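## Task

Lift the green can from the turntable and set it upright on the coaster, leaving every other can standing in its place on the turntable.

## Robot and tools

Robot: two arms, left_arm and right_arm, each with six joints and a two-finger parallel gripper whose fingers cannot fold. Wrist cameras: cam_left_wrist and cam_right_wrist (672x504). A camera stand is fixed behind the arms. Loose objects may occasionally get a brief push from outside.

Frame: all hand positions, orientations and velocities are in the scene frame. Origin at table-top height, midway between the nominal bases; +x points out over the table, +z up, left_arm sits on the +y side (camera image sides do not match these names). Calibrated bases: left_arm (-0.076, +0.438, 0) m, quat_wxyz (+1.000, 0, 0, -0.019); right_arm (+0.049, -0.548, 0) m, quat_wxyz (+1.000, 0, 0, -0.008). Printed hand poses may be a few cm off, worse at long reach.

The row: every command row has 18 numbers, always for both arms: left_arm first (6 joint angles, then gripper position, force_limit, speed), then right_arm the same way. Joint numbers are absolute target angles in radians, in this order per arm: forearm roll, elbow, wrist pitch, shoulder, waist, wrist roll. The shoulder is sign-reversed in everything sent and reported. Stated ranges: waist, shoulder, forearm roll, wrist pitch, wrist roll -6.283 to 6.283; elbow -2.792 to 2.792. A target more than 0.010 rad beyond a range end (and beyond the current angle) is refused; a joint driven to its real end gets a "joint sent to its limit" line. Gripper numbers are in [-1, 1]: position +1 is 140 mm open, about -0.8 brings the pads together, -1 closes until blocked. speed sets finger gap rate (about 30 mm/s at -1, 140 at 0, 250 at +1). force_limit sets squeeze after a slow close (about 14 N at -1, 40 N at 0, 58 N at +1); faster closes squeeze much harder. Both start at +1. To leave a gripper unchanged, resend its last three numbers exactly (0 is a real command). The gripper points along its +z; fingers open along its y. end_effector_position is the midpoint of the closed pads; fingertips extend about 33 mm beyond it at small gaps, 9 mm when fully open.

Tools:
- execute_actions(actions, cameras): actions is a list of actions, each a list of up to 15 rows, one per 1/30 s step; a short action repeats its final row. An empty list returns the full state plus all camera images. cameras: list of names, ["all"], or [] for none.
- move(target, speed, blend, stop_force, zero, blocking, cameras): target is one 18-number row or a list of up to 15 rows (absolute joint goals). All joints interpolate together, so grippers travel on curves, with no obstacle avoidance. speed 0.01 to 3.92 rad/s for the joint with the longest way (default 0.5), one value or one per target. blend (rad) rounds corners between listed targets; 0 stops at each. stop_force 10 to 80 N ends an arm's path when the estimated push against its motion exceeds that; use a low speed for touches; it does not sense light objects and gets no reading near singular poses (arm far out, straight wrist). zero (default true) re-zeros before the move. blocking=false returns after about 0.5 s while the move runs; not allowed with stop_force. Finger changes in later targets are applied only when joints are at rest. Result adds a "move:" line: done, off_target, moving, held, fault, possibly limits=held.
- wait(seconds 0 to 10): holds last commands; a running move continues.
- stop(): brakes a running move; fingers keep moving.
- zoom_image(camera, region [x0,y0,x1,y1] in pixels, at most 504 by 504): closer view of the latest image.
- finished_scene(scene): ends the current scene (give its number); irreversible.

Results: Joint positions, Joint velocities and Joint targets per arm in the joint order above. Joint targets are what the drive is heading to now; plan from them. Each result arrives with its last 8 control steps still to run ("Kept back"), or none. Tool commands shows current gripper commands. object_status: 0 moving, 1 blocked while opening, 2 blocked while closing (a grasp), 3 reached position or pads met. position_measured counts: 3 open, 75 = 100 mm, 139 = 60 mm, 200 = 20 mm, 230 pads touching. To tighten a grip, raise force_limit and nudge position (-1 to -0.98). Joint torques, External joint torques and Flange force (gripper x y z) estimate loads and contact, with noise and weight included. Wrist depth gives 7x7 median distances per wrist camera ("-" = none). "joint command not followed" means the inter-arm clearance check altered targets.

Limits and cautions: joint drive caps of 2.09 rad/s (waist, shoulder), 3.14 (elbow), 3.93 (others); gripper speed capped at 1.8 m/s. Contact torque limits (N m): waist 323, shoulder 323, elbow 152, forearm roll 42.7, wrist pitch 42.7, wrist roll 42.7; external force of 144 N on an arm also causes a 10 s stop. Arms are stiff, so commanding even slightly into a firm surface can fault. Overheated motors (MOTOR HOT line) can lock an arm for 30 to 60 s; avoid long outstretched holds or pushing at unreachable poses. Avoid arm-to-arm contact, including closing a gripper on the other one's fingers. Don't drop cans, release them while moving, knock over the other cans, slam or strike fixed things, or let anything leave the table. Grip cans near their middle to limit leverage, and set them upright on the coaster before releasing.

Each tool is called as a command line: name --argument value for each argument, lists and objects as JSON in quotes; but a table of rows of numbers goes row by row, as --pt "numbers of a row", without its own name.

## Session

execute_actions --actions '[]'

Scene clock: 0.00 s.
left_arm: end_effector_position=(+0.1878, +0.2386, +0.3817) position_measured=3 object_status=3 end_effector_quat_wxyz=(-0.012, +0.831, -0.040, +0.555) | right_arm: end_effector_position=(+0.5086, +0.1484, +0.2946) position_measured=3 object_status=3 end_effector_quat_wxyz=(-0.204, +0.133, +0.970, -0.001)
Joint names: [forearm roll, elbow, wrist pitch, shoulder, waist, wrist roll]
Joint positions: left_arm=[1.076 2.446 1.786 0.584 -1.933 -0.352] | right_arm=[0.333 1.103 1.691 -0.59 0.833 -0.483]
Joint velocities: within noise
Joint torques (N m): no reading
External joint torques (N m): no reading
Flange force (N): no reading
Wrist depth (mm): cam_left_wrist=[2606 1988 2024 2386 3105 393 3105 / 4534 3383 2491 3238 2699 3487 - / 3148 2869 - 875 - 706 669 / - 138 727 708 681 590 134 / - 587 628 603 589 515 110 / - 540 533 518 513 506 468 / 199 213 246 452 452 440 442] | cam_right_wrist=[471 464 452 448 444 436 429 / 406 406 448 439 435 432 428 / 400 316 391 437 419 426 420 / 396 142 384 431 414 409 134 / - 153 382 424 420 414 110 / - 293 376 421 418 411 405 / 376 378 375 418 411 406 402]
Joint targets: left_arm=[1.076 2.446 1.786 0.584 -1.933 -0.352] | right_arm=[0.333 1.103 1.691 -0.590 0.833 -0.483]
Tool commands: left_gripper/position=+1.0 left_gripper/force_limit=+1.0 left_gripper/speed=+1.0 right_gripper/position=+1.0 right_gripper/force_limit=+1.0 right_gripper/speed=+1.0

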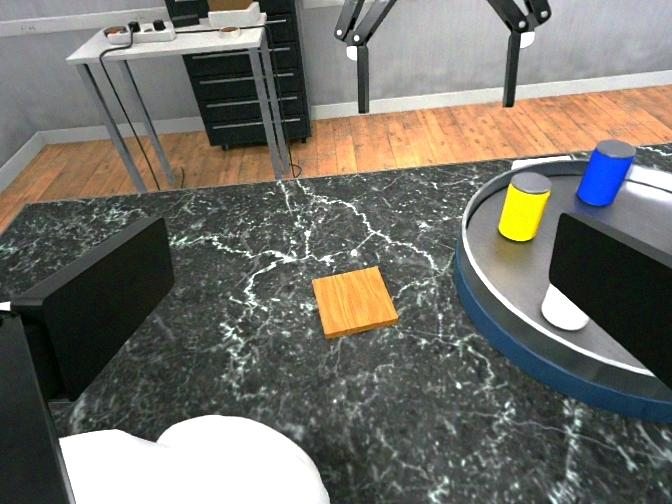

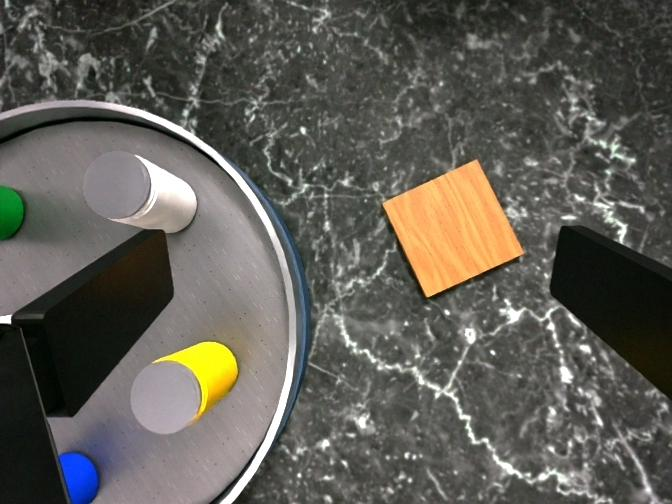

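move --target '[1.076,2.446,1.786,0.584,-1.933,-0.352,1,1,1,0,1.905,1.321,0.084,1.049,-0.538,1,1,1]' --speed 0.9 --cameras '["cam_right_wrist"]'

Scene clock: 6.97 s.
left_arm: end_effector_position=(+0.1877, +0.2382, +0.3819) position_measured=3 object_status=3 end_effector_quat_wxyz=(-0.012, +0.831, -0.040, +0.555) | right_arm: end_effector_position=(+0.2709, -0.1102, +0.2994) position_measured=3 object_status=3 end_effector_quat_wxyz=(+0.000, +0.000, +1.000, +0.000)
Joint names: [forearm roll, elbow, wrist pitch, shoulder, waist, wrist roll]
Joint positions: left_arm=[1.076 2.446 1.786 0.584 -1.933 -0.352] | right_arm=[0 1.905 1.321 0.084 1.049 -0.538]
Joint torques (N m): left_arm=[4.53 -38.93 1.27 -15.34 -1.82 0] | right_arm=[4.85 -39.25 -0.12 29.01 -1.25 0.18]
External joint torques (N m): left_arm=[-0.28 -1.73 -0.23 -1.55 1.8 0] | right_arm=[-0.59 -1.78 0.14 3.3 1.33 -0.18]
Flange force (N): left_arm=[0.0 0.0 0.0] | right_arm=[3.3 -1.3 -4.3]
Wrist depth (mm): cam_left_wrist=[3285 1905 1988 2906 - 3435 - / 3778 3334 2834 3435 3716 3435 3193 / 2386 3105 2667 2944 859 693 667 / - 132 - 724 679 535 133 / - 142 586 593 568 513 109 / - 542 530 524 514 472 473 / 199 213 247 455 459 438 444] | cam_right_wrist=[382 383 381 384 384 382 384 / 403 403 404 401 405 401 402 / 425 424 416 381 417 426 431 / 448 141 394 377 396 405 134 / - 153 419 421 417 411 110 / - 443 450 450 450 433 - / 549 555 456 486 457 552 543]
Joint targets: left_arm=[1.076 2.446 1.786 0.584 -1.933 -0.352] | right_arm=[0.000 1.905 1.321 0.084 1.049 -0.538]
move: done
Images, in order (width x height): cam_right_wrist 672x504.

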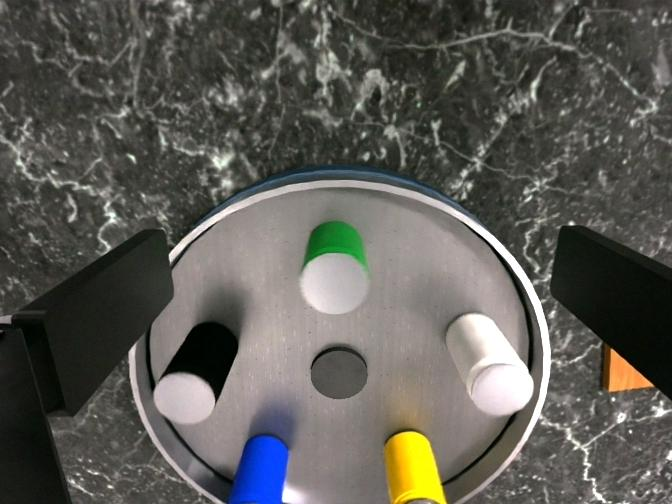

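move --target '[1.076,2.446,1.786,0.584,-1.933,-0.352,1,1,1,0,1.947,1.1656,-0.0291,0.887,-0.6996,0.6,-1,0]' --cameras '["cam_right_wrist"]'

Scene clock: 9.67 s.
left_arm: end_effector_position=(+0.1877, +0.2382, +0.3819) position_measured=3 object_status=3 end_effector_quat_wxyz=(-0.012, +0.831, -0.040, +0.555) | right_arm: end_effector_position=(+0.3658, -0.1194, +0.2194) position_measured=53 object_status=3 end_effector_quat_wxyz=(+0.000, +0.001, +1.000, +0.000)
Joint names: [forearm roll, elbow, wrist pitch, shoulder, waist, wrist roll]
Joint positions: left_arm=[1.076 2.446 1.786 0.584 -1.933 -0.352] | right_arm=[0 1.947 1.166 -0.029 0.887 -0.7]
Joint torques (N m): left_arm=[4.6 -38.95 1.28 -15.35 -1.42 0.03] | right_arm=[4.49 -37.22 0.01 37.16 -1.58 0.08]
External joint torques (N m): left_arm=[-0.36 -1.77 -0.24 -1.35 1.42 -0.04] | right_arm=[-0.42 -1.96 0.01 5.02 1.7 -0.08]
Flange force (N): left_arm=[0.0 0.0 0.0] | right_arm=[5.2 -1.9 -5.9]
Wrist depth (mm): cam_left_wrist=[3022 1843 1988 2799 3063 3063 2983 / 2869 2983 2799 3193 3435 3334 3193 / 3063 3193 3022 865 840 702 691 / 818 138 753 724 679 571 134 / - 142 - 592 601 514 110 / - 540 526 522 545 504 468 / 199 213 246 447 452 450 444] | cam_right_wrist=[312 312 308 306 306 312 311 / 328 321 278 276 279 285 329 / 326 295 295 288 213 295 342 / 291 298 310 313 312 143 289 / - 109 331 329 336 143 100 / - 356 356 357 355 355 98 / - 371 319 379 340 370 -]
Joint targets: left_arm=[1.076 2.446 1.786 0.584 -1.933 -0.352] | right_arm=[0.000 1.947 1.166 -0.029 0.887 -0.700]
move: done
Images, in order (width x height): cam_right_wrist 672x504.

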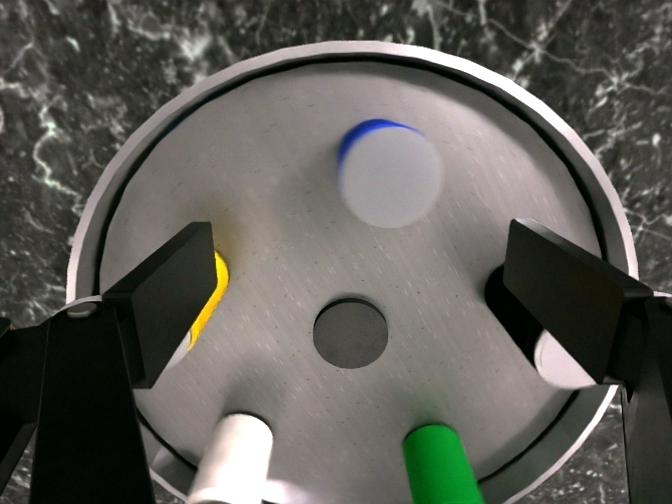

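wait --seconds 0.4 --cameras '["cam_right_wrist"]'

wait --seconds 1 --cameras '["cam_right_wrist"]'

Scene clock: 10.60 s.
left_arm: end_effector_position=(+0.1877, +0.2382, +0.3819) position_measured=3 object_status=3 end_effector_quat_wxyz=(-0.012, +0.831, -0.040, +0.555) | right_arm: end_effector_position=(+0.3659, -0.1194, +0.2193) position_measured=53 object_status=3 end_effector_quat_wxyz=(+0.000, +0.001, +1.000, +0.000)
Joint names: [forearm roll, elbow, wrist pitch, shoulder, waist, wrist roll]
Joint positions: left_arm=[1.076 2.446 1.786 0.584 -1.933 -0.352] | right_arm=[0 1.947 1.166 -0.029 0.887 -0.7]
Joint torques (N m): left_arm=[4.59 -39.16 1.2 -15.13 -2.22 0.01] | right_arm=[4.49 -36.88 -0.14 38.23 -0.76 0.09]
External joint torques (N m): left_arm=[-0.33 -1.63 -0.17 -1.59 2.18 -0.01] | right_arm=[-0.45 -2.17 0.16 3.67 0.62 -0.09]
Flange force (N): left_arm=[0.0 0.0 0.0] | right_arm=[2.1 -1.2 -5.5]
Wrist depth (mm): cam_left_wrist=[3842 2061 2006 - 2519 3487 3105 / 3285 3238 2799 3334 3105 3285 3148 / 3063 2906 2906 3435 2731 715 669 / - 138 729 713 681 590 134 / - 142 609 609 572 514 109 / - 544 532 504 507 497 469 / 200 213 246 458 461 447 441] | cam_right_wrist=[313 312 310 304 305 312 312 / 328 322 280 279 277 286 329 / 347 294 288 289 295 296 343 / 367 299 310 313 312 143 308 / - 109 332 327 332 134 100 / - 345 355 358 351 350 98 / - 370 376 371 377 283 -]
Joint targets: left_arm=[1.076 2.446 1.786 0.584 -1.933 -0.352] | right_arm=[0.000 1.947 1.166 -0.029 0.887 -0.700]
Tool commands: left_gripper/position=+1.0 left_gripper/force_limit=+1.0 left_gripper/speed=+1.0 right_gripper/position=+0.6 right_gripper/force_limit=-1.0 right_gripper/speed=+0.0
wait: 0.40 s; at rest from the start
Images, in order (width x height): cam_right_wrist 672x504.

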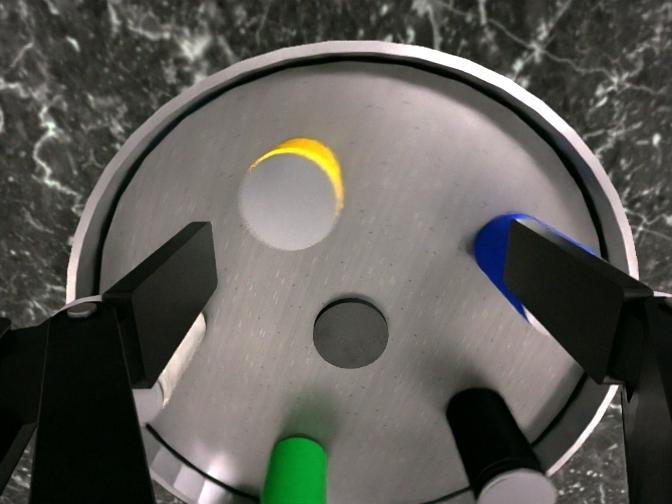

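Scene clock: 11.60 s.
left_arm: end_effector_position=(+0.1877, +0.2382, +0.3819) position_measured=3 object_status=3 end_effector_quat_wxyz=(-0.012, +0.831, -0.040, +0.555) | right_arm: end_effector_position=(+0.3659, -0.1194, +0.2193) position_measured=53 object_status=3 end_effector_quat_wxyz=(+0.000, +0.001, +1.000, +0.000)
Joint names: [forearm roll, elbow, wrist pitch, shoulder, waist, wrist roll]
Joint positions: left_arm=[1.076 2.446 1.786 0.584 -1.933 -0.352] | right_arm=[0 1.947 1.166 -0.029 0.887 -0.7]
Joint torques (N m): left_arm=[4.57 -39.12 1.23 -15.37 -1.8 -0.02] | right_arm=[4.49 -36.98 -0.03 38.29 -0.43 0.3]
External joint torques (N m): left_arm=[-0.32 -1.67 -0.19 -1.2 1.87 0.01] | right_arm=[-0.46 -1.83 0.07 3.68 0.37 -0.3]
Flange force (N): left_arm=[0.0 0.0 0.0] | right_arm=[1.8 -2.2 -4.9]
Wrist depth (mm): cam_left_wrist=[2764 1873 1988 2412 - 2636 - / 3383 3285 2764 3063 3334 3193 3193 / 3105 2944 3148 875 2983 706 673 / 833 139 731 724 683 586 133 / - 142 644 606 590 513 109 / - 525 522 527 512 498 471 / 199 214 247 446 452 448 444] | cam_right_wrist=[312 312 310 307 306 312 311 / 328 324 278 279 279 286 329 / 348 290 212 295 291 292 342 / 364 301 221 311 310 147 307 / - 109 332 327 332 143 100 / - 271 355 357 356 313 98 / - 270 381 373 383 273 -]
Joint targets: left_arm=[1.076 2.446 1.786 0.584 -1.933 -0.352] | right_arm=[0.000 1.947 1.166 -0.029 0.887 -0.700]
Tool commands: left_gripper/position=+1.0 left_gripper/force_limit=+1.0 left_gripper/speed=+1.0 right_gripper/position=+0.6 right_gripper/force_limit=-1.0 right_gripper/speed=+0.0
wait: 1.00 s; at rest by 0.17 s
Images, in order (width x height): cam_right_wrist 672x504.

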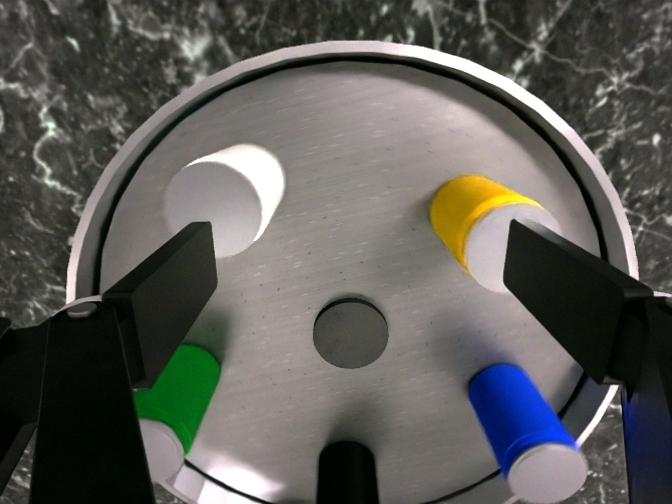

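move --target '[1.076,2.446,1.786,0.584,-1.933,-0.352,1,1,1,0,1.9539,1.1657,-0.022,0.911,0.895,0.6,-1,0]' --cameras '["cam_right_wrist"]' --speed 0.9

wait --seconds 0.5 --cameras '["cam_right_wrist"]'

wait --seconds 0.5 --cameras '["cam_right_wrist"]'

wait --seconds 4 --cameras '["cam_right_wrist"]'

Scene clock: 17.50 s.
left_arm: end_effector_position=(+0.1877, +0.2382, +0.3819) position_measured=3 object_status=3 end_effector_quat_wxyz=(-0.012, +0.831, -0.040, +0.555) | right_arm: end_effector_position=(+0.3528, -0.1153, +0.2195) position_measured=53 object_status=3 end_effector_quat_wxyz=(+0.000, +0.707, +0.707, +0.000)
Joint names: [forearm roll, elbow, wrist pitch, shoulder, waist, wrist roll]
Joint positions: left_arm=[1.076 2.446 1.786 0.584 -1.933 -0.352] | right_arm=[0 1.954 1.166 -0.022 0.911 0.895]
Joint torques (N m): left_arm=[4.63 -38.9 1.22 -15.53 -1.92 0.01] | right_arm=[4.48 -36.96 -0.11 37.48 -0.88 0.14]
External joint torques (N m): left_arm=[-0.37 -1.84 -0.2 -1.79 1.85 -0.01] | right_arm=[-0.45 -2.12 0.07 3.81 0.82 -0.14]
Flange force (N): left_arm=[0.0 0.0 0.0] | right_arm=[-1.3 -2.5 -5.4]
Wrist depth (mm): cam_left_wrist=[2906 1921 2042 3334 2667 - 3716 / 3778 2944 2699 3022 3285 3656 3334 / 3022 2834 2906 2906 852 673 667 / 824 132 743 673 669 533 134 / - 115 644 601 593 516 109 / - 541 532 541 508 511 475 / 199 214 247 449 452 444 443] | cam_right_wrist=[307 311 309 264 265 264 265 / 329 330 287 276 279 279 281 / 349 350 302 210 292 290 295 / 370 358 305 313 314 143 310 / - 109 390 331 325 143 100 / - 419 424 420 259 353 98 / - 447 453 446 443 455 -]
Joint targets: left_arm=[1.076 2.446 1.786 0.584 -1.933 -0.352] | right_arm=[0.000 1.954 1.166 -0.022 0.911 0.895]
move: done
Images, in order (width x height): cam_right_wrist 672x504.

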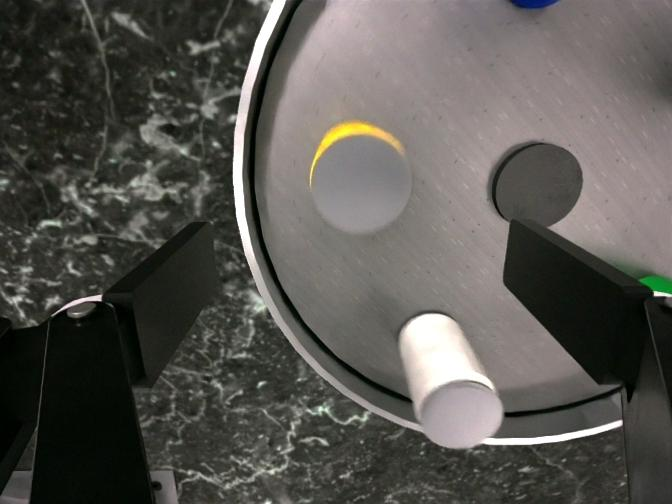

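Scene clock: 18.00 s.
left_arm: end_effector_position=(+0.1877, +0.2382, +0.3819) position_measured=3 object_status=3 end_effector_quat_wxyz=(-0.012, +0.831, -0.040, +0.555) | right_arm: end_effector_position=(+0.3528, -0.1153, +0.2195) position_measured=53 object_status=3 end_effector_quat_wxyz=(+0.000, +0.707, +0.707, +0.000)
Joint names: [forearm roll, elbow, wrist pitch, shoulder, waist, wrist roll]
Joint positions: left_arm=[1.076 2.446 1.786 0.584 -1.933 -0.352] | right_arm=[0 1.954 1.166 -0.022 0.911 0.895]
Joint torques (N m): left_arm=[4.53 -39.05 1.27 -15.53 -1.7 0.01] | right_arm=[4.43 -37.22 -0.14 37.85 -1.61 0.1]
External joint torques (N m): left_arm=[-0.28 -1.69 -0.23 -1.31 1.72 -0.01] | right_arm=[-0.39 -1.94 0.09 3.63 1.59 -0.1]
Flange force (N): left_arm=[0.0 0.0 0.0] | right_arm=[-0.4 -3.7 -5.1]
Wrist depth (mm): cam_left_wrist=[2944 1889 2061 2519 3148 2834 4048 / 3063 3908 2764 3487 3908 2906 3842 / 3148 3022 2834 903 900 702 677 / - 132 741 711 671 571 134 / - 123 608 578 592 513 109 / - 540 535 515 512 505 466 / 199 213 247 278 453 439 442] | cam_right_wrist=[315 311 308 264 188 264 265 / 328 327 281 278 278 280 279 / 347 349 303 294 296 290 294 / - 360 305 310 315 142 310 / - 109 391 272 330 143 100 / - 413 417 420 354 355 98 / - - 451 452 450 449 -]
Joint targets: left_arm=[1.076 2.446 1.786 0.584 -1.933 -0.352] | right_arm=[0.000 1.954 1.166 -0.022 0.911 0.895]
Tool commands: left_gripper/position=+1.0 left_gripper/force_limit=+1.0 left_gripper/speed=+1.0 right_gripper/position=+0.6 right_gripper/force_limit=-1.0 right_gripper/speed=+0.0
wait: 0.50 s; at rest by 0.17 s
Images, in order (width x height): cam_right_wrist 672x504.

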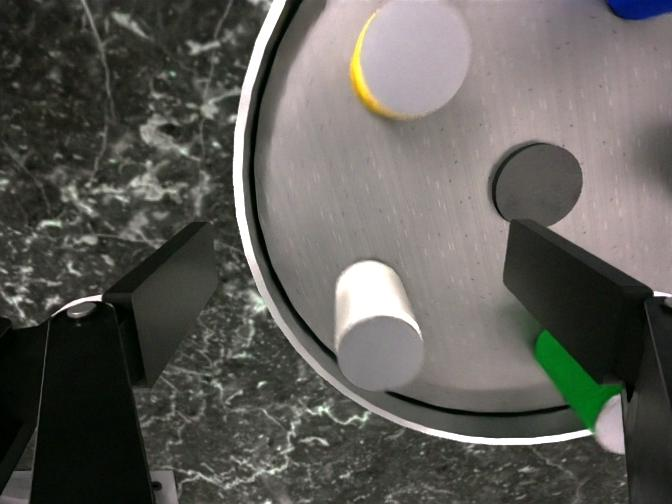

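Scene clock: 18.50 s.
left_arm: end_effector_position=(+0.1877, +0.2382, +0.3819) position_measured=3 object_status=3 end_effector_quat_wxyz=(-0.012, +0.831, -0.040, +0.555) | right_arm: end_effector_position=(+0.3528, -0.1153, +0.2195) position_measured=53 object_status=3 end_effector_quat_wxyz=(+0.000, +0.707, +0.707, +0.000)
Joint names: [forearm roll, elbow, wrist pitch, shoulder, waist, wrist roll]
Joint positions: left_arm=[1.076 2.446 1.786 0.584 -1.933 -0.352] | right_arm=[0 1.954 1.166 -0.022 0.911 0.895]
Joint torques (N m): left_arm=[4.61 -38.99 1.25 -15.42 -1.78 0.01] | right_arm=[4.39 -37.1 -0.13 37.83 -1.36 0.13]
External joint torques (N m): left_arm=[-0.37 -1.69 -0.22 -1.58 1.82 -0.01] | right_arm=[-0.35 -2.11 0.09 3.72 1.28 -0.13]
Flange force (N): left_arm=[0.0 0.0 0.0] | right_arm=[-0.7 -3.1 -5.3]
Wrist depth (mm): cam_left_wrist=[2983 1873 2006 - - 3063 3193 / 2042 3105 2636 3105 3334 3542 3063 / 2983 2699 3383 3148 2944 704 655 / - 132 715 704 642 590 134 / - 142 650 592 589 514 110 / - 541 527 521 521 499 464 / 199 214 246 449 452 447 443] | cam_right_wrist=[311 312 307 264 262 264 267 / 329 328 283 279 279 278 279 / 348 348 304 289 294 290 297 / 370 360 301 221 312 142 309 / - 109 386 330 333 143 100 / - 420 417 344 347 264 97 / - 450 448 450 453 452 -]
Joint targets: left_arm=[1.076 2.446 1.786 0.584 -1.933 -0.352] | right_arm=[0.000 1.954 1.166 -0.022 0.911 0.895]
Tool commands: left_gripper/position=+1.0 left_gripper/force_limit=+1.0 left_gripper/speed=+1.0 right_gripper/position=+0.6 right_gripper/force_limit=-1.0 right_gripper/speed=+0.0
wait: 0.50 s; at rest by 0.17 s
Images, in order (width x height): cam_right_wrist 672x504.

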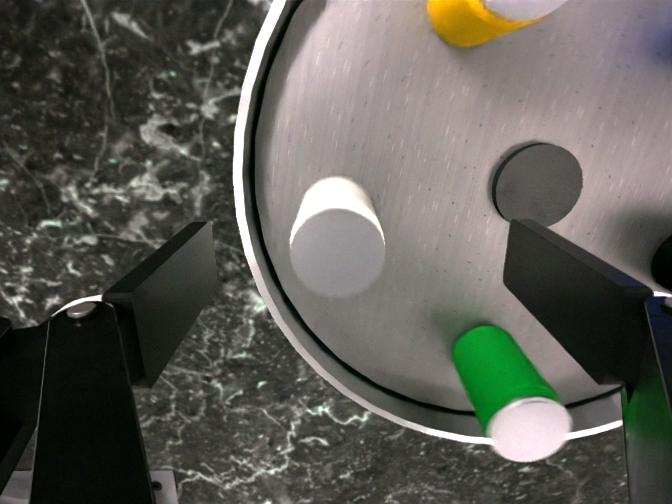

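Scene clock: 22.50 s.
left_arm: end_effector_position=(+0.1877, +0.2382, +0.3819) position_measured=3 object_status=3 end_effector_quat_wxyz=(-0.012, +0.831, -0.040, +0.555) | right_arm: end_effector_position=(+0.3528, -0.1153, +0.2195) position_measured=53 object_status=3 end_effector_quat_wxyz=(+0.000, +0.707, +0.707, +0.000)
Joint names: [forearm roll, elbow, wrist pitch, shoulder, waist, wrist roll]
Joint positions: left_arm=[1.076 2.446 1.786 0.584 -1.933 -0.352] | right_arm=[0 1.954 1.166 -0.022 0.911 0.895]
Joint torques (N m): left_arm=[4.62 -38.99 1.26 -15.55 -1.47 -0.02] | right_arm=[4.49 -36.76 -0.21 37.78 -0.89 0.06]
External joint torques (N m): left_arm=[-0.36 -1.76 -0.23 -1.43 1.49 0.02] | right_arm=[-0.46 -2.23 0.17 3.51 0.85 -0.06]
Flange force (N): left_arm=[0.0 0.0 0.0] | right_arm=[-0.7 -2.3 -5.5]
Wrist depth (mm): cam_left_wrist=[3285 1873 2024 2731 3238 2491 3105 / - 3598 2699 3238 3656 3542 3487 / 2906 2944 3063 900 - 702 653 / 818 132 743 711 655 592 134 / - 123 623 593 584 515 109 / - - 530 528 518 500 476 / 200 214 246 442 442 446 442] | cam_right_wrist=[310 311 308 266 264 266 266 / 328 327 284 279 278 279 279 / 346 350 302 218 296 290 295 / 367 129 304 220 313 142 310 / - 109 392 331 330 143 100 / - 417 420 427 348 260 98 / - 453 450 451 452 455 -]
Joint targets: left_arm=[1.076 2.446 1.786 0.584 -1.933 -0.352] | right_arm=[0.000 1.954 1.166 -0.022 0.911 0.895]
Tool commands: left_gripper/position=+1.0 left_gripper/force_limit=+1.0 left_gripper/speed=+1.0 right_gripper/position=+0.6 right_gripper/force_limit=-1.0 right_gripper/speed=+0.0
wait: 4.00 s; at rest by 0.17 s
Images, in order (width x height): cam_right_wrist 672x504.

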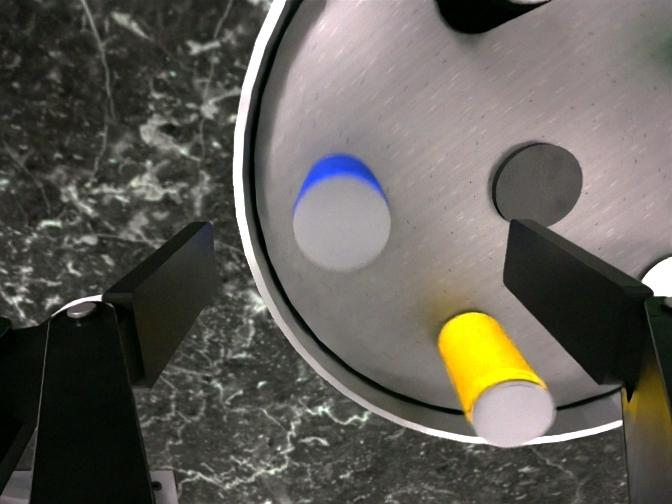

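move --target '[1.076,2.446,1.786,0.584,-1.933,-0.352,1,1,1,0,2.0961,0.9219,-0.1236,0.916,0.9,0.4,-1,-0.3]' --speed 0.3

wait --seconds 0.2 --cameras '["cam_right_wrist"]'

wait --seconds 0.6 --cameras '["cam_right_wrist"]'

wait --seconds 0.4 --cameras '["cam_right_wrist"]'

Scene clock: 27.47 s.
left_arm: end_effector_position=(+0.1877, +0.2382, +0.3819) position_measured=3 object_status=3 end_effector_quat_wxyz=(-0.012, +0.831, -0.040, +0.555) | right_arm: end_effector_position=(+0.3471, -0.1182, +0.0975) position_measured=78 object_status=3 end_effector_quat_wxyz=(+0.000, +0.707, +0.707, +0.000)
Joint names: [forearm roll, elbow, wrist pitch, shoulder, waist, wrist roll]
Joint positions: left_arm=[1.076 2.446 1.786 0.584 -1.933 -0.352] | right_arm=[0 2.096 0.922 -0.124 0.916 0.9]
Joint torques (N m): left_arm=[4.51 -39.04 1.31 -15.76 -1.59 0.07] | right_arm=[3.96 -31.68 -0.31 44.13 -0.61 0.17]
External joint torques (N m): left_arm=[-0.27 -1.59 -0.28 -1.18 1.64 -0.07] | right_arm=[-0.46 -2.25 0.27 2.85 0.58 -0.17]
Flange force (N): left_arm=[0.0 0.0 0.0] | right_arm=[0.3 -0.8 -5.8]
Wrist depth (mm): cam_left_wrist=[3716 1889 2042 2576 2983 3778 - / - 2491 2764 3238 3383 3334 2983 / 3105 3716 872 859 852 700 665 / 807 132 734 738 679 589 134 / - 590 - 601 586 516 109 / - 542 515 520 513 502 473 / 199 214 247 455 452 429 444] | cam_right_wrist=[203 203 155 156 156 155 158 / 214 215 165 165 165 165 166 / 227 224 175 174 175 175 173 / 241 238 181 185 185 137 179 / - 91 195 161 161 119 99 / - 64 205 119 113 211 - / - - 295 113 115 221 -]
Joint targets: left_arm=[1.076 2.446 1.786 0.584 -1.933 -0.352] | right_arm=[0.000 2.096 0.922 -0.124 0.916 0.900]
move: done

Scene clock: 27.67 s.
left_arm: end_effector_position=(+0.1877, +0.2382, +0.3819) position_measured=3 object_status=3 end_effector_quat_wxyz=(-0.012, +0.831, -0.040, +0.555) | right_arm: end_effector_position=(+0.3471, -0.1182, +0.0974) position_measured=78 object_status=3 end_effector_quat_wxyz=(+0.000, +0.707, +0.707, +0.000)
Joint names: [forearm roll, elbow, wrist pitch, shoulder, waist, wrist roll]
Joint positions: left_arm=[1.076 2.446 1.786 0.584 -1.933 -0.352] | right_arm=[0 2.096 0.922 -0.124 0.916 0.9]
Joint torques (N m): left_arm=[4.6 -39.11 1.28 -15.23 -2.04 0.01] | right_arm=[3.91 -32.1 -0.19 43.06 -0.95 0.14]
External joint torques (N m): left_arm=[-0.35 -1.66 -0.25 -1.89 2.01 -0.02] | right_arm=[-0.4 -1.91 0.14 3.72 0.94 -0.14]
Flange force (N): left_arm=[0.0 0.0 0.0] | right_arm=[-0.8 -2.4 -6.2]
Wrist depth (mm): cam_left_wrist=[2944 2042 2061 - - 2636 - / 3105 3383 2764 3334 3542 3435 3334 / 3383 2944 2731 859 948 691 665 / 795 138 738 713 665 590 134 / - 590 619 587 565 514 110 / - 546 533 522 511 502 472 / 199 213 246 458 453 447 442] | cam_right_wrist=[202 203 155 157 156 155 158 / - 213 166 165 165 165 166 / 226 225 174 174 174 175 173 / 241 238 181 151 181 137 179 / - 91 192 101 101 119 99 / - 64 192 105 105 208 - / - - 295 196 227 215 -]
Joint targets: left_arm=[1.076 2.446 1.786 0.584 -1.933 -0.352] | right_arm=[0.000 2.096 0.922 -0.124 0.916 0.900]
Tool commands: left_gripper/position=+1.0 left_gripper/force_limit=+1.0 left_gripper/speed=+1.0 right_gripper/position=+0.4 right_gripper/force_limit=-1.0 right_gripper/speed=-0.3
wait: 0.20 s; at rest by 0.17 s
Images, in order (width x height): cam_right_wrist 672x504.

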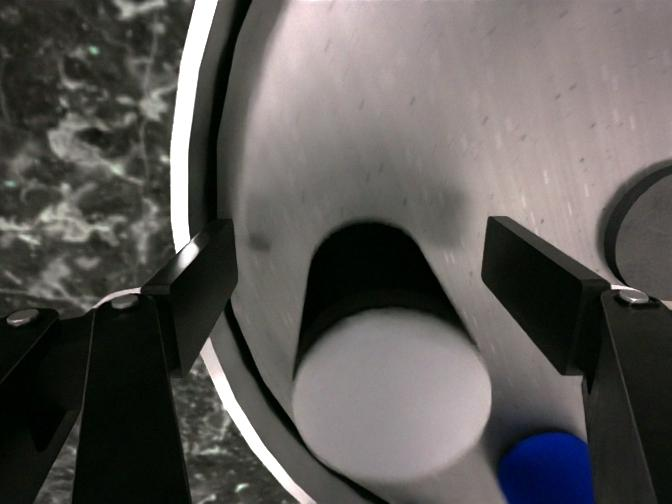

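Scene clock: 28.27 s.
left_arm: end_effector_position=(+0.1877, +0.2382, +0.3819) position_measured=3 object_status=3 end_effector_quat_wxyz=(-0.012, +0.831, -0.040, +0.555) | right_arm: end_effector_position=(+0.3471, -0.1182, +0.0974) position_measured=78 object_status=3 end_effector_quat_wxyz=(+0.000, +0.707, +0.707, +0.000)
Joint names: [forearm roll, elbow, wrist pitch, shoulder, waist, wrist roll]
Joint positions: left_arm=[1.076 2.446 1.786 0.584 -1.933 -0.352] | right_arm=[0 2.096 0.922 -0.124 0.916 0.9]
Joint torques (N m): left_arm=[4.54 -38.86 1.33 -15.31 -1.71 0.01] | right_arm=[3.92 -31.85 -0.13 43.19 -0.49 0.11]
External joint torques (N m): left_arm=[-0.29 -1.89 -0.3 -1.75 1.73 -0.02] | right_arm=[-0.44 -1.81 0.09 3.36 0.44 -0.11]
Flange force (N): left_arm=[0.0 0.0 0.0] | right_arm=[-1.1 -1.5 -5.7]
Wrist depth (mm): cam_left_wrist=[2906 1873 1971 - 2313 - - / 3383 4359 2799 3105 3148 3193 3193 / 3063 2944 892 2834 849 687 693 / - 132 700 708 695 553 134 / - 590 623 608 595 515 110 / - 540 532 515 519 502 474 / 199 213 247 458 444 435 444] | cam_right_wrist=[203 203 155 79 79 79 80 / 214 214 165 - 82 82 165 / 226 224 174 177 87 171 172 / 241 238 181 186 185 137 179 / - 109 194 197 197 119 99 / - 64 205 212 183 211 - / - - 296 220 149 159 -]
Joint targets: left_arm=[1.076 2.446 1.786 0.584 -1.933 -0.352] | right_arm=[0.000 2.096 0.922 -0.124 0.916 0.900]
Tool commands: left_gripper/position=+1.0 left_gripper/force_limit=+1.0 left_gripper/speed=+1.0 right_gripper/position=+0.4 right_gripper/force_limit=-1.0 right_gripper/speed=-0.3
wait: 0.60 s; at rest by 0.17 s
Images, in order (width x height): cam_right_wrist 672x504.

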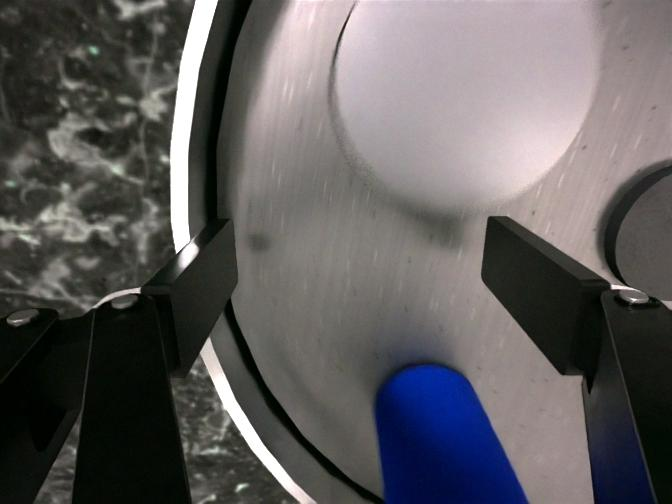

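Scene clock: 28.67 s.
left_arm: end_effector_position=(+0.1877, +0.2382, +0.3819) position_measured=3 object_status=3 end_effector_quat_wxyz=(-0.012, +0.831, -0.040, +0.555) | right_arm: end_effector_position=(+0.3471, -0.1182, +0.0974) position_measured=78 object_status=3 end_effector_quat_wxyz=(+0.000, +0.707, +0.707, +0.000)
Joint names: [forearm roll, elbow, wrist pitch, shoulder, waist, wrist roll]
Joint positions: left_arm=[1.076 2.446 1.786 0.584 -1.933 -0.352] | right_arm=[0 2.096 0.922 -0.124 0.916 0.9]
Joint torques (N m): left_arm=[4.47 -38.98 1.26 -15.52 -2.01 -0.05] | right_arm=[4.01 -31.87 -0.23 42.75 -1.48 0.16]
External joint torques (N m): left_arm=[-0.22 -1.76 -0.23 -1.5 1.9 0.05] | right_arm=[-0.51 -2.05 0.19 4.1 1.44 -0.16]
Flange force (N): left_arm=[0.0 0.0 0.0] | right_arm=[-0.5 -3.3 -6.9]
Wrist depth (mm): cam_left_wrist=[2869 1921 1971 - - 2944 2412 / 3285 3435 2699 3716 3193 3334 3148 / 2386 2906 3148 - 830 706 669 / 810 132 - 689 679 589 134 / - 583 601 587 595 518 109 / - 570 530 522 514 494 473 / 199 212 247 455 453 446 -] | cam_right_wrist=[203 203 155 156 156 136 158 / 214 213 165 165 165 165 165 / 226 224 174 174 175 175 172 / 240 238 181 185 185 137 180 / - 103 194 168 173 119 100 / - 64 206 120 116 211 - / - - 295 113 111 224 -]
Joint targets: left_arm=[1.076 2.446 1.786 0.584 -1.933 -0.352] | right_arm=[0.000 2.096 0.922 -0.124 0.916 0.900]
Tool commands: left_gripper/position=+1.0 left_gripper/force_limit=+1.0 left_gripper/speed=+1.0 right_gripper/position=+0.4 right_gripper/force_limit=-1.0 right_gripper/speed=-0.3
wait: 0.40 s; at rest by 0.17 s
Images, in order (width x height): cam_right_wrist 672x504.

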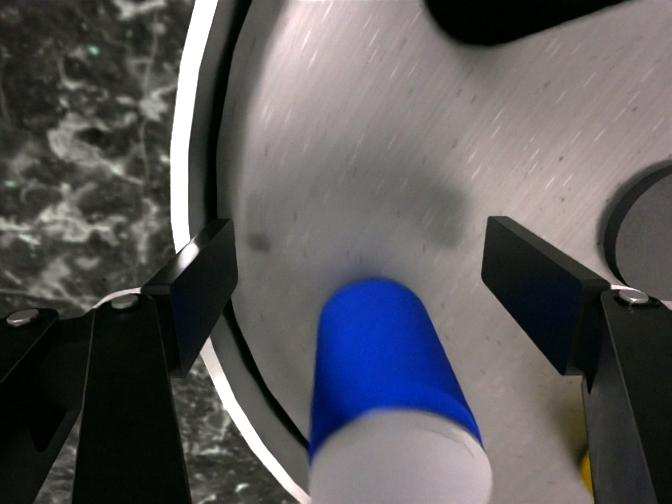

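execute_actions --actions '[[[1.076,2.446,1.786,0.584,-1.933,-0.352,1,1,1,0,2.0961,0.9219,-0.1236,0.916,0.9,0.2,-1,-0.3]]]'

wait --seconds 0.1 --cameras '["cam_right_wrist"]'

Scene clock: 30.30 s.
left_arm: end_effector_position=(+0.1877, +0.2382, +0.3819) position_measured=3 object_status=3 end_effector_quat_wxyz=(-0.012, +0.831, -0.040, +0.555) | right_arm: end_effector_position=(+0.3471, -0.1182, +0.0974) position_measured=102 object_status=0 end_effector_quat_wxyz=(+0.000, +0.707, +0.707, +0.000)
Joint names: [forearm roll, elbow, wrist pitch, shoulder, waist, wrist roll]
Joint positions: left_arm=[1.076 2.446 1.786 0.584 -1.933 -0.352] | right_arm=[0 2.096 0.922 -0.124 0.916 0.9]
Joint torques (N m): left_arm=[4.61 -38.82 1.25 -15.49 -2.1 0.1] | right_arm=[3.91 -32.23 -0.11 43.4 -1.01 0.14]
External joint torques (N m): left_arm=[-0.36 -1.93 -0.22 -1.4 2.18 -0.1] | right_arm=[-0.38 -1.98 0.05 3.57 0.95 -0.14]
Flange force (N): left_arm=[0.0 0.0 0.0] | right_arm=[-0.6 -2.3 -6.0]
Wrist depth (mm): cam_left_wrist=[2764 1971 1971 - - 3063 3193 / 3285 3238 2764 3238 3148 3238 2906 / 2944 2944 2906 3778 843 695 665 / 810 138 713 704 673 570 134 / - 587 628 589 586 512 109 / - 541 531 522 515 492 472 / 200 214 247 460 450 449 442] | cam_right_wrist=[203 202 155 156 156 154 158 / 215 214 165 165 165 165 166 / 226 224 175 172 173 175 172 / 241 240 163 111 95 148 179 / - 91 139 98 98 100 - / - 64 193 105 105 112 69 / - - 292 220 227 - -]
Joint targets: left_arm=[1.076 2.446 1.786 0.584 -1.933 -0.352] | right_arm=[0.000 2.096 0.922 -0.124 0.916 0.900]
Kept back: 8 steps.

Scene clock: 30.67 s.
left_arm: end_effector_position=(+0.1877, +0.2382, +0.3819) position_measured=3 object_status=3 end_effector_quat_wxyz=(-0.012, +0.831, -0.040, +0.555) | right_arm: end_effector_position=(+0.3471, -0.1182, +0.0974) position_measured=104 object_status=3 end_effector_quat_wxyz=(+0.000, +0.707, +0.707, +0.000)
Joint names: [forearm roll, elbow, wrist pitch, shoulder, waist, wrist roll]
Joint positions: left_arm=[1.076 2.446 1.786 0.584 -1.933 -0.352] | right_arm=[0 2.096 0.922 -0.124 0.916 0.9]
Joint torques (N m): left_arm=[4.54 -38.81 1.18 -15.62 -1.91 0] | right_arm=[3.94 -32.11 -0.13 43.07 -0.51 0.1]
External joint torques (N m): left_arm=[-0.29 -1.9 -0.15 -1.07 1.88 0] | right_arm=[-0.44 -1.75 0.09 3.67 0.49 -0.1]
Flange force (N): left_arm=[0.0 0.0 0.0] | right_arm=[-1.5 -1.9 -5.9]
Wrist depth (mm): cam_left_wrist=[3105 2080 2042 - 3022 3383 3022 / - 3148 2731 3383 3285 3193 3193 / 3542 3193 2869 889 859 687 697 / - 132 720 751 675 535 134 / - 587 614 592 611 516 109 / - 544 532 524 508 497 472 / 199 214 247 447 454 460 446] | cam_right_wrist=[203 203 155 156 80 154 158 / 214 214 165 83 82 82 165 / 227 223 174 - 88 87 172 / 241 241 161 188 92 118 180 / - 80 192 198 198 119 - / - 64 192 212 208 208 69 / - - 291 221 178 169 -]
Joint targets: left_arm=[1.076 2.446 1.786 0.584 -1.933 -0.352] | right_arm=[0.000 2.096 0.922 -0.124 0.916 0.900]
Tool commands: left_gripper/position=+1.0 left_gripper/force_limit=+1.0 left_gripper/speed=+1.0 right_gripper/position=+0.2 right_gripper/force_limit=-1.0 right_gripper/speed=-0.3
wait: 0.10 s; at rest from the start
Images, in order (width x height): cam_right_wrist 672x504.

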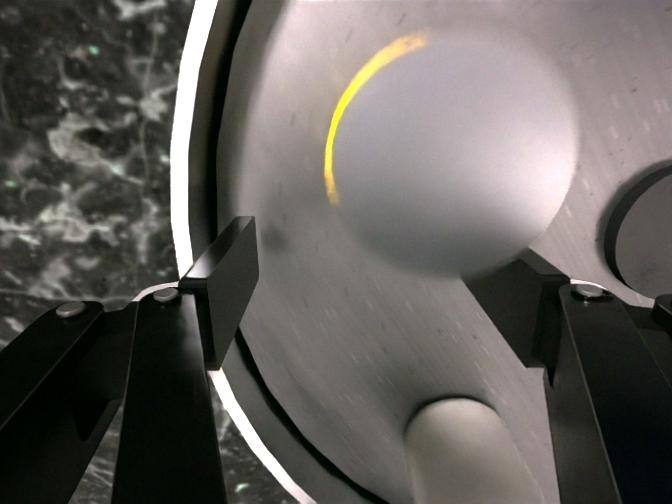

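wait --seconds 1

Scene clock: 32.57 s.
left_arm: end_effector_position=(+0.1877, +0.2382, +0.3819) position_measured=3 object_status=3 end_effector_quat_wxyz=(-0.012, +0.831, -0.040, +0.555) | right_arm: end_effector_position=(+0.3471, -0.1182, +0.0974) position_measured=104 object_status=3 end_effector_quat_wxyz=(+0.000, +0.707, +0.707, +0.000)
Joint names: [forearm roll, elbow, wrist pitch, shoulder, waist, wrist roll]
Joint positions: left_arm=[1.076 2.446 1.786 0.584 -1.933 -0.352] | right_arm=[0 2.096 0.922 -0.124 0.916 0.9]
Joint torques (N m): left_arm=[4.62 -39.14 1.25 -15.21 -1.78 0.01] | right_arm=[3.95 -31.75 -0.13 42.96 -0.58 0.16]
External joint torques (N m): left_arm=[-0.38 -1.55 -0.21 -1.71 1.8 -0.02] | right_arm=[-0.44 -2.24 0.08 4.05 0.64 -0.16]
Flange force (N): left_arm=[0.0 0.0 0.0] | right_arm=[-1.2 -1.9 -6.8]
Wrist depth (mm): cam_left_wrist=[2437 1905 2024 3435 3435 3022 3193 / - 3542 2699 2290 3334 3238 3105 / 3022 2764 2834 852 - 702 671 / 812 132 - - 685 590 134 / - 132 - 603 584 512 109 / - 542 513 518 512 492 474 / 198 214 247 458 452 447 442] | cam_right_wrist=[203 203 155 157 156 155 158 / 215 215 165 165 165 165 165 / 227 224 174 174 174 175 173 / 241 241 160 186 185 181 179 / - 88 193 176 192 118 - / - 64 193 126 121 211 69 / - - 290 115 113 - -]
Joint targets: left_arm=[1.076 2.446 1.786 0.584 -1.933 -0.352] | right_arm=[0.000 2.096 0.922 -0.124 0.916 0.900]
Tool commands: left_gripper/position=+1.0 left_gripper/force_limit=+1.0 left_gripper/speed=+1.0 right_gripper/position=+0.2 right_gripper/force_limit=-1.0 right_gripper/speed=-0.3
wait: 1.00 s; at rest from the start

wait --seconds 6.06

execute_actions --actions '[[[1.076,2.446,1.786,0.584,-1.933,-0.352,1,1,1,0,2.0961,0.9219,-0.1236,0.916,0.9,-1,-1,-0.3]],[[1.076,2.446,1.786,0.584,-1.933,-0.352,1,1,1,0,1.9245,1.2231,0.006,1.066,1.05,-1,-1,-0.3]]]' --cameras '["cam_right_wrist"]'

wait --seconds 0.3 --cameras '["cam_right_wrist"]'

Scene clock: 38.93 s.
left_arm: end_effector_position=(+0.1877, +0.2382, +0.3819) position_measured=3 object_status=3 end_effector_quat_wxyz=(-0.012, +0.831, -0.040, +0.555) | right_arm: end_effector_position=(+0.3471, -0.1182, +0.0974) position_measured=104 object_status=3 end_effector_quat_wxyz=(+0.000, +0.707, +0.707, +0.000)
Joint names: [forearm roll, elbow, wrist pitch, shoulder, waist, wrist roll]
Joint positions: left_arm=[1.076 2.446 1.786 0.584 -1.933 -0.352] | right_arm=[0 2.096 0.922 -0.124 0.916 0.9]
Joint torques (N m): left_arm=[4.53 -38.65 1.28 -15.61 -1.84 0.01] | right_arm=[3.97 -32.03 -0.14 42.99 -0.83 0.12]
External joint torques (N m): left_arm=[-0.27 -2.13 -0.25 -1.38 1.85 -0.01] | right_arm=[-0.45 -2.12 0.09 4.06 0.75 -0.12]
Flange force (N): left_arm=[0.0 0.0 0.0] | right_arm=[-1.2 -2.3 -6.7]
Wrist depth (mm): cam_left_wrist=[2606 1921 1971 2834 - - 3285 / 2464 3598 2731 3487 3285 3022 3022 / 3148 2519 2636 889 3487 702 661 / 818 132 771 717 648 592 133 / - 123 616 592 587 513 109 / - 545 533 526 509 499 472 / 199 214 247 449 454 449 439] | cam_right_wrist=[204 203 155 156 156 155 158 / 215 215 165 165 165 165 165 / 226 225 174 174 174 174 173 / 240 241 160 185 185 180 179 / - 89 193 195 192 119 - / - 64 192 171 151 211 70 / - - 292 137 117 - -]
Joint targets: left_arm=[1.076 2.446 1.786 0.584 -1.933 -0.352] | right_arm=[0.000 2.096 0.922 -0.124 0.916 0.900]
Tool commands: left_gripper/position=+1.0 left_gripper/force_limit=+1.0 left_gripper/speed=+1.0 right_gripper/position=+0.2 right_gripper/force_limit=-1.0 right_gripper/speed=-0.3
wait: 6.07 s; at rest from the start

Scene clock: 39.67 s.
left_arm: end_effector_position=(+0.1877, +0.2382, +0.3819) position_measured=3 object_status=3 end_effector_quat_wxyz=(-0.012, +0.831, -0.040, +0.555) | right_arm: end_effector_position=(+0.3049, -0.0855, +0.1998) position_measured=157 object_status=2 end_effector_quat_wxyz=(+0.000, +0.707, +0.707, +0.001) end_effector_velocity=(-0.342, +0.152, +0.729) end_effector_angular_velocity=(+0.021, -0.012, +0.010)
Joint names: [forearm roll, elbow, wrist pitch, shoulder, waist, wrist roll]
Joint positions: left_arm=[1.076 2.446 1.786 0.584 -1.933 -0.352] | right_arm=[0 1.979 1.126 -0.035 1.018 1.002]
Joint velocities: left_arm=[within noise] | right_arm=[0 -0.802 1.392 0.614 0.702 0.691]
Joint torques (N m): left_arm=[4.58 -38.96 1.25 -15.34 -1.46 -0.02] | right_arm=[1.56 -13.55 0.58 -0.55 -14.49 0.01]
External joint torques (N m): left_arm=[-0.33 -1.74 -0.22 -1.59 1.42 0.01] | right_arm=[-0.33 -2.09 -0.04 5.09 -0.01 -0.01]
External joint torques at the end of the 1st action: left_arm=[-0.3 -1.69 -0.26 -1.01 1.82 -0.08] | right_arm=[0.14 -9.52 -0.55 11.76 1.49 -0.13]
Flange force (N): left_arm=[0.0 0.0 0.0] | right_arm=[-4.1 -2.2 -6.2]
Flange force at the end of the 1st action (N): left_arm=[0.0 0.0 0.0] | right_arm=[0.8 -2.6 -20.9]
Wrist depth (mm): cam_left_wrist=[2983 1905 2006 - 3022 3285 - / - 2519 2636 3238 3193 3193 3238 / 2944 3148 2834 2983 2906 697 693 / 815 138 - 713 681 532 134 / - 142 621 593 592 514 110 / - 531 524 521 518 500 472 / 199 214 246 458 436 448 439] | cam_right_wrist=[268 267 266 224 220 220 220 / 281 281 281 232 231 231 232 / 298 298 297 245 246 244 243 / 315 316 135 150 133 257 251 / 326 82 97 103 107 83 89 / - 72 - 105 107 - 73 / - - - 392 112 - -]
Joint targets: left_arm=[1.076 2.446 1.786 0.584 -1.933 -0.352] | right_arm=[0.000 1.925 1.223 0.006 1.066 1.050]
Kept back: 8 steps.
Images, in order (width x height): cam_right_wrist 672x504.

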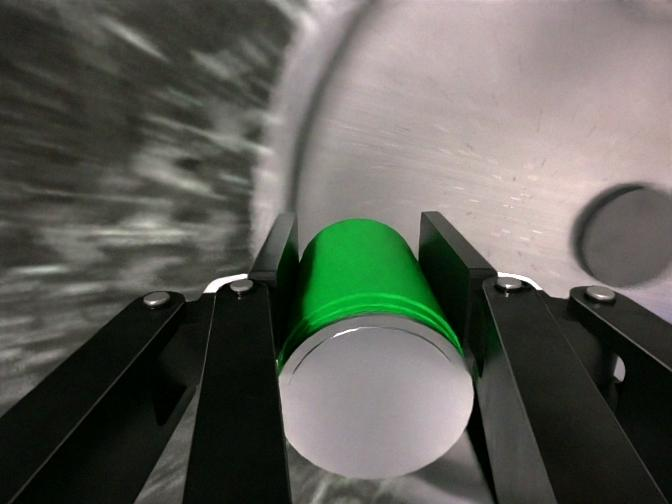

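Scene clock: 40.23 s.
left_arm: end_effector_position=(+0.1877, +0.2382, +0.3819) position_measured=3 object_status=3 end_effector_quat_wxyz=(-0.012, +0.831, -0.040, +0.555) | right_arm: end_effector_position=(+0.2796, -0.0785, +0.2495) position_measured=157 object_status=2 end_effector_quat_wxyz=(+0.000, +0.707, +0.707, +0.000)
Joint names: [forearm roll, elbow, wrist pitch, shoulder, waist, wrist roll]
Joint positions: left_arm=[1.076 2.446 1.786 0.584 -1.933 -0.352] | right_arm=[0 1.925 1.223 0.006 1.066 1.05]
Joint torques (N m): left_arm=[4.62 -38.96 1.27 -15.34 -2.13 -0.03] | right_arm=[4.54 -38.54 -0.16 36.54 -0.46 0.17]
External joint torques (N m): left_arm=[-0.37 -1.71 -0.24 -1.63 2.04 0.02] | right_arm=[-0.41 -1.55 0.11 2.82 0.52 -0.17]
Flange force (N): left_arm=[0.0 0.0 0.0] | right_arm=[-1.5 -1.5 -3.9]
Wrist depth (mm): cam_left_wrist=[3334 1954 1988 - 3022 - - / 4198 3716 2699 3022 3193 3542 3193 / 2906 2906 2944 2731 2412 708 661 / 815 132 758 708 659 589 133 / - 586 659 595 592 516 109 / - 540 521 521 513 494 468 / 199 214 247 456 467 444 443] | cam_right_wrist=[336 336 339 336 295 291 292 / 356 354 357 354 307 306 307 / 377 377 374 368 324 324 326 / 396 398 136 150 132 342 341 / - 82 99 103 107 83 89 / - 72 64 105 107 - 73 / - - - 499 112 - -]
Joint targets: left_arm=[1.076 2.446 1.786 0.584 -1.933 -0.352] | right_arm=[0.000 1.925 1.223 0.006 1.066 1.050]
Tool commands: left_gripper/position=+1.0 left_gripper/force_limit=+1.0 left_gripper/speed=+1.0 right_gripper/position=-1.0 right_gripper/force_limit=-1.0 right_gripper/speed=-0.3
wait: 0.30 s; at rest by 0.07 s
Images, in order (width x height): cam_right_wrist 672x504.

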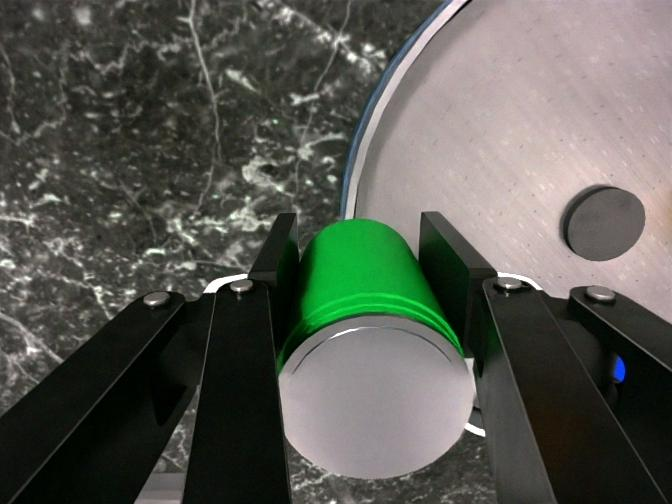

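move --target '[1.076,2.446,1.786,0.584,-1.933,-0.352,1,1,1,0,1.1719,1.3468,-0.6229,1.048,1.05,-1,-1,-0.3]' --speed 0.8 --cameras '["cam_right_wrist"]'

Scene clock: 43.40 s.
left_arm: end_effector_position=(+0.1877, +0.2382, +0.3819) position_measured=3 object_status=3 end_effector_quat_wxyz=(-0.012, +0.831, -0.040, +0.555) | right_arm: end_effector_position=(+0.4858, +0.2474, +0.1995) position_measured=157 object_status=2 end_effector_quat_wxyz=(+0.000, +0.714, +0.700, +0.000)
Joint names: [forearm roll, elbow, wrist pitch, shoulder, waist, wrist roll]
Joint positions: left_arm=[1.076 2.446 1.786 0.584 -1.933 -0.352] | right_arm=[0 1.172 1.347 -0.623 1.048 1.05]
Joint torques (N m): left_arm=[4.61 -38.9 1.16 -15.31 -1.43 0.05] | right_arm=[4.74 -40.54 -0.22 101.43 -0.41 0.14]
External joint torques (N m): left_arm=[-0.37 -1.74 -0.13 -2.05 1.44 -0.05] | right_arm=[-0.48 -0.81 0.17 0.86 0.43 -0.14]
Flange force (N): left_arm=[0.0 0.0 0.0] | right_arm=[1.1 0.2 -1.6]
Wrist depth (mm): cam_left_wrist=[2944 2061 2006 334 2180 - - / 3334 3285 2606 379 2491 3063 3148 / 3148 2834 2834 467 907 685 691 / - 132 724 691 646 535 134 / - 593 603 592 587 515 109 / - 542 528 530 512 496 474 / 199 213 246 455 453 446 438] | cam_right_wrist=[291 291 292 296 292 292 296 / 307 307 307 301 305 308 309 / 327 326 324 315 319 324 326 / 351 354 150 150 132 348 345 / 366 82 97 103 107 83 88 / - 72 64 106 107 - 73 / - - - 290 112 - -]
Joint targets: left_arm=[1.076 2.446 1.786 0.584 -1.933 -0.352] | right_arm=[0.000 1.172 1.347 -0.623 1.048 1.050]
move: done
Images, in order (width x height): cam_right_wrist 672x504.

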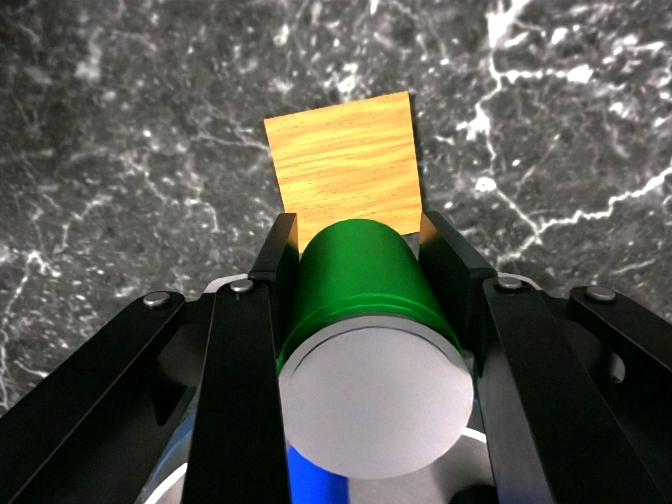

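move --target '[1.076,2.446,1.786,0.584,-1.933,-0.352,1,1,1,0,1.3029,1.1403,-0.6984,1.048,1.05,-1,-1,-0.3]' --speed 0.3

move --target '[1.076,2.446,1.786,0.584,-1.933,-0.352,1,1,1,0,1.3139,1.1178,-0.7099,1.048,1.05,-1,-1,-0.3]' --speed 0.02 --stop_force 12 --cameras '["cam_right_wrist"]'

Scene clock: 45.57 s.
left_arm: end_effector_position=(+0.1877, +0.2382, +0.3819) position_measured=3 object_status=3 end_effector_quat_wxyz=(-0.012, +0.831, -0.040, +0.555) | right_arm: end_effector_position=(+0.4858, +0.2474, +0.0616) position_measured=157 object_status=2 end_effector_quat_wxyz=(+0.000, +0.714, +0.700, +0.000)
Joint names: [forearm roll, elbow, wrist pitch, shoulder, waist, wrist roll]
Joint positions: left_arm=[1.076 2.446 1.786 0.584 -1.933 -0.352] | right_arm=[0 1.303 1.14 -0.698 1.048 1.05]
Joint torques (N m): left_arm=[4.48 -39.08 1.26 -15.36 -2.27 -0.05] | right_arm=[4.45 -37.66 -0.09 105.65 -0.57 0.22]
External joint torques (N m): left_arm=[-0.23 -1.66 -0.22 -1.39 2.32 0.04] | right_arm=[-0.44 -1.26 0.03 0.97 0.38 -0.22]
Flange force (N): left_arm=[0.0 0.0 0.0] | right_arm=[1.9 0.8 -1.6]
Wrist depth (mm): cam_left_wrist=[191 180 183 182 3105 3285 - / 194 182 197 234 2944 3285 3285 / 3022 205 225 444 852 731 661 / 812 132 729 655 675 587 134 / - 586 613 584 590 515 110 / - 545 533 524 512 497 473 / 199 214 246 456 452 452 441] | cam_right_wrist=[169 170 170 171 170 171 170 / 179 179 177 172 170 180 179 / 189 190 180 178 177 191 190 / 201 202 184 152 134 199 202 / - 82 114 103 108 83 89 / - 72 64 106 107 - 73 / - - - 114 112 - -]
Joint targets: left_arm=[1.076 2.446 1.786 0.584 -1.933 -0.352] | right_arm=[0.000 1.303 1.140 -0.698 1.048 1.050]
move: done

Scene clock: 46.43 s.
left_arm: end_effector_position=(+0.1877, +0.2382, +0.3819) position_measured=3 object_status=3 end_effector_quat_wxyz=(-0.012, +0.831, -0.040, +0.555) | right_arm: end_effector_position=(+0.4858, +0.2475, +0.0580) position_measured=157 object_status=2 end_effector_quat_wxyz=(+0.000, +0.714, +0.700, +0.000)
Joint names: [forearm roll, elbow, wrist pitch, shoulder, waist, wrist roll]
Joint positions: left_arm=[1.076 2.446 1.786 0.584 -1.933 -0.352] | right_arm=[0 1.305 1.135 -0.701 1.048 1.05]
Joint torques (N m): left_arm=[4.5 -38.78 1.27 -15.27 -1.68 0.03] | right_arm=[4.21 -28.61 -1.41 85.88 -1.48 0.07]
External joint torques (N m): left_arm=[-0.24 -1.98 -0.23 -1.67 1.72 -0.03] | right_arm=[-0.2 -10.23 1.35 20.99 1.8 -0.07]
Flange force (N): left_arm=[0.0 0.0 0.0] | right_arm=[-1.2 -2.8 -24.0]
Wrist depth (mm): cam_left_wrist=[2869 184 185 181 173 3105 - / 193 182 197 223 3598 3193 3238 / 3193 209 237 427 929 677 691 / - 132 731 655 675 557 134 / - 124 608 589 587 518 109 / - 546 531 521 513 495 475 / 199 213 246 457 452 444 442] | cam_right_wrist=[169 168 167 167 167 167 167 / 176 176 174 169 167 176 176 / 186 186 176 174 175 186 187 / 197 198 181 152 133 196 198 / - 82 97 105 107 83 89 / - 72 64 105 107 - 73 / - - - 114 112 - -]
Joint targets: left_arm=[1.076 2.446 1.786 0.584 -1.933 -0.352] | right_arm=[0.000 1.305 1.135 -0.701 1.048 1.050]
move: contact (right_arm); right_arm: the wrist pitch is farthest, 0.017 rad from its target
Images, in order (width x height): cam_right_wrist 672x504.

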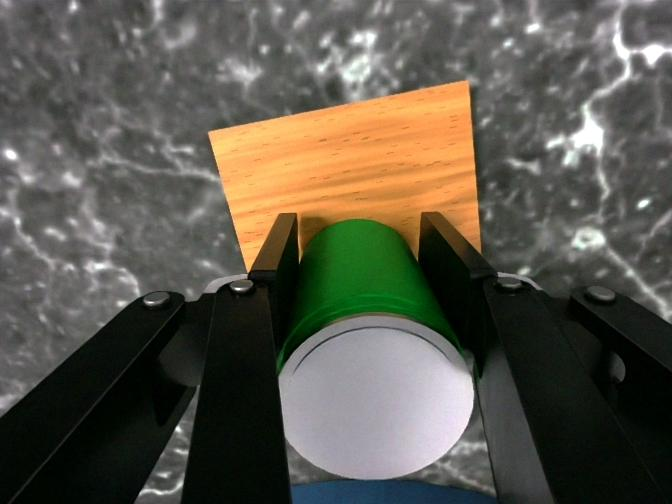

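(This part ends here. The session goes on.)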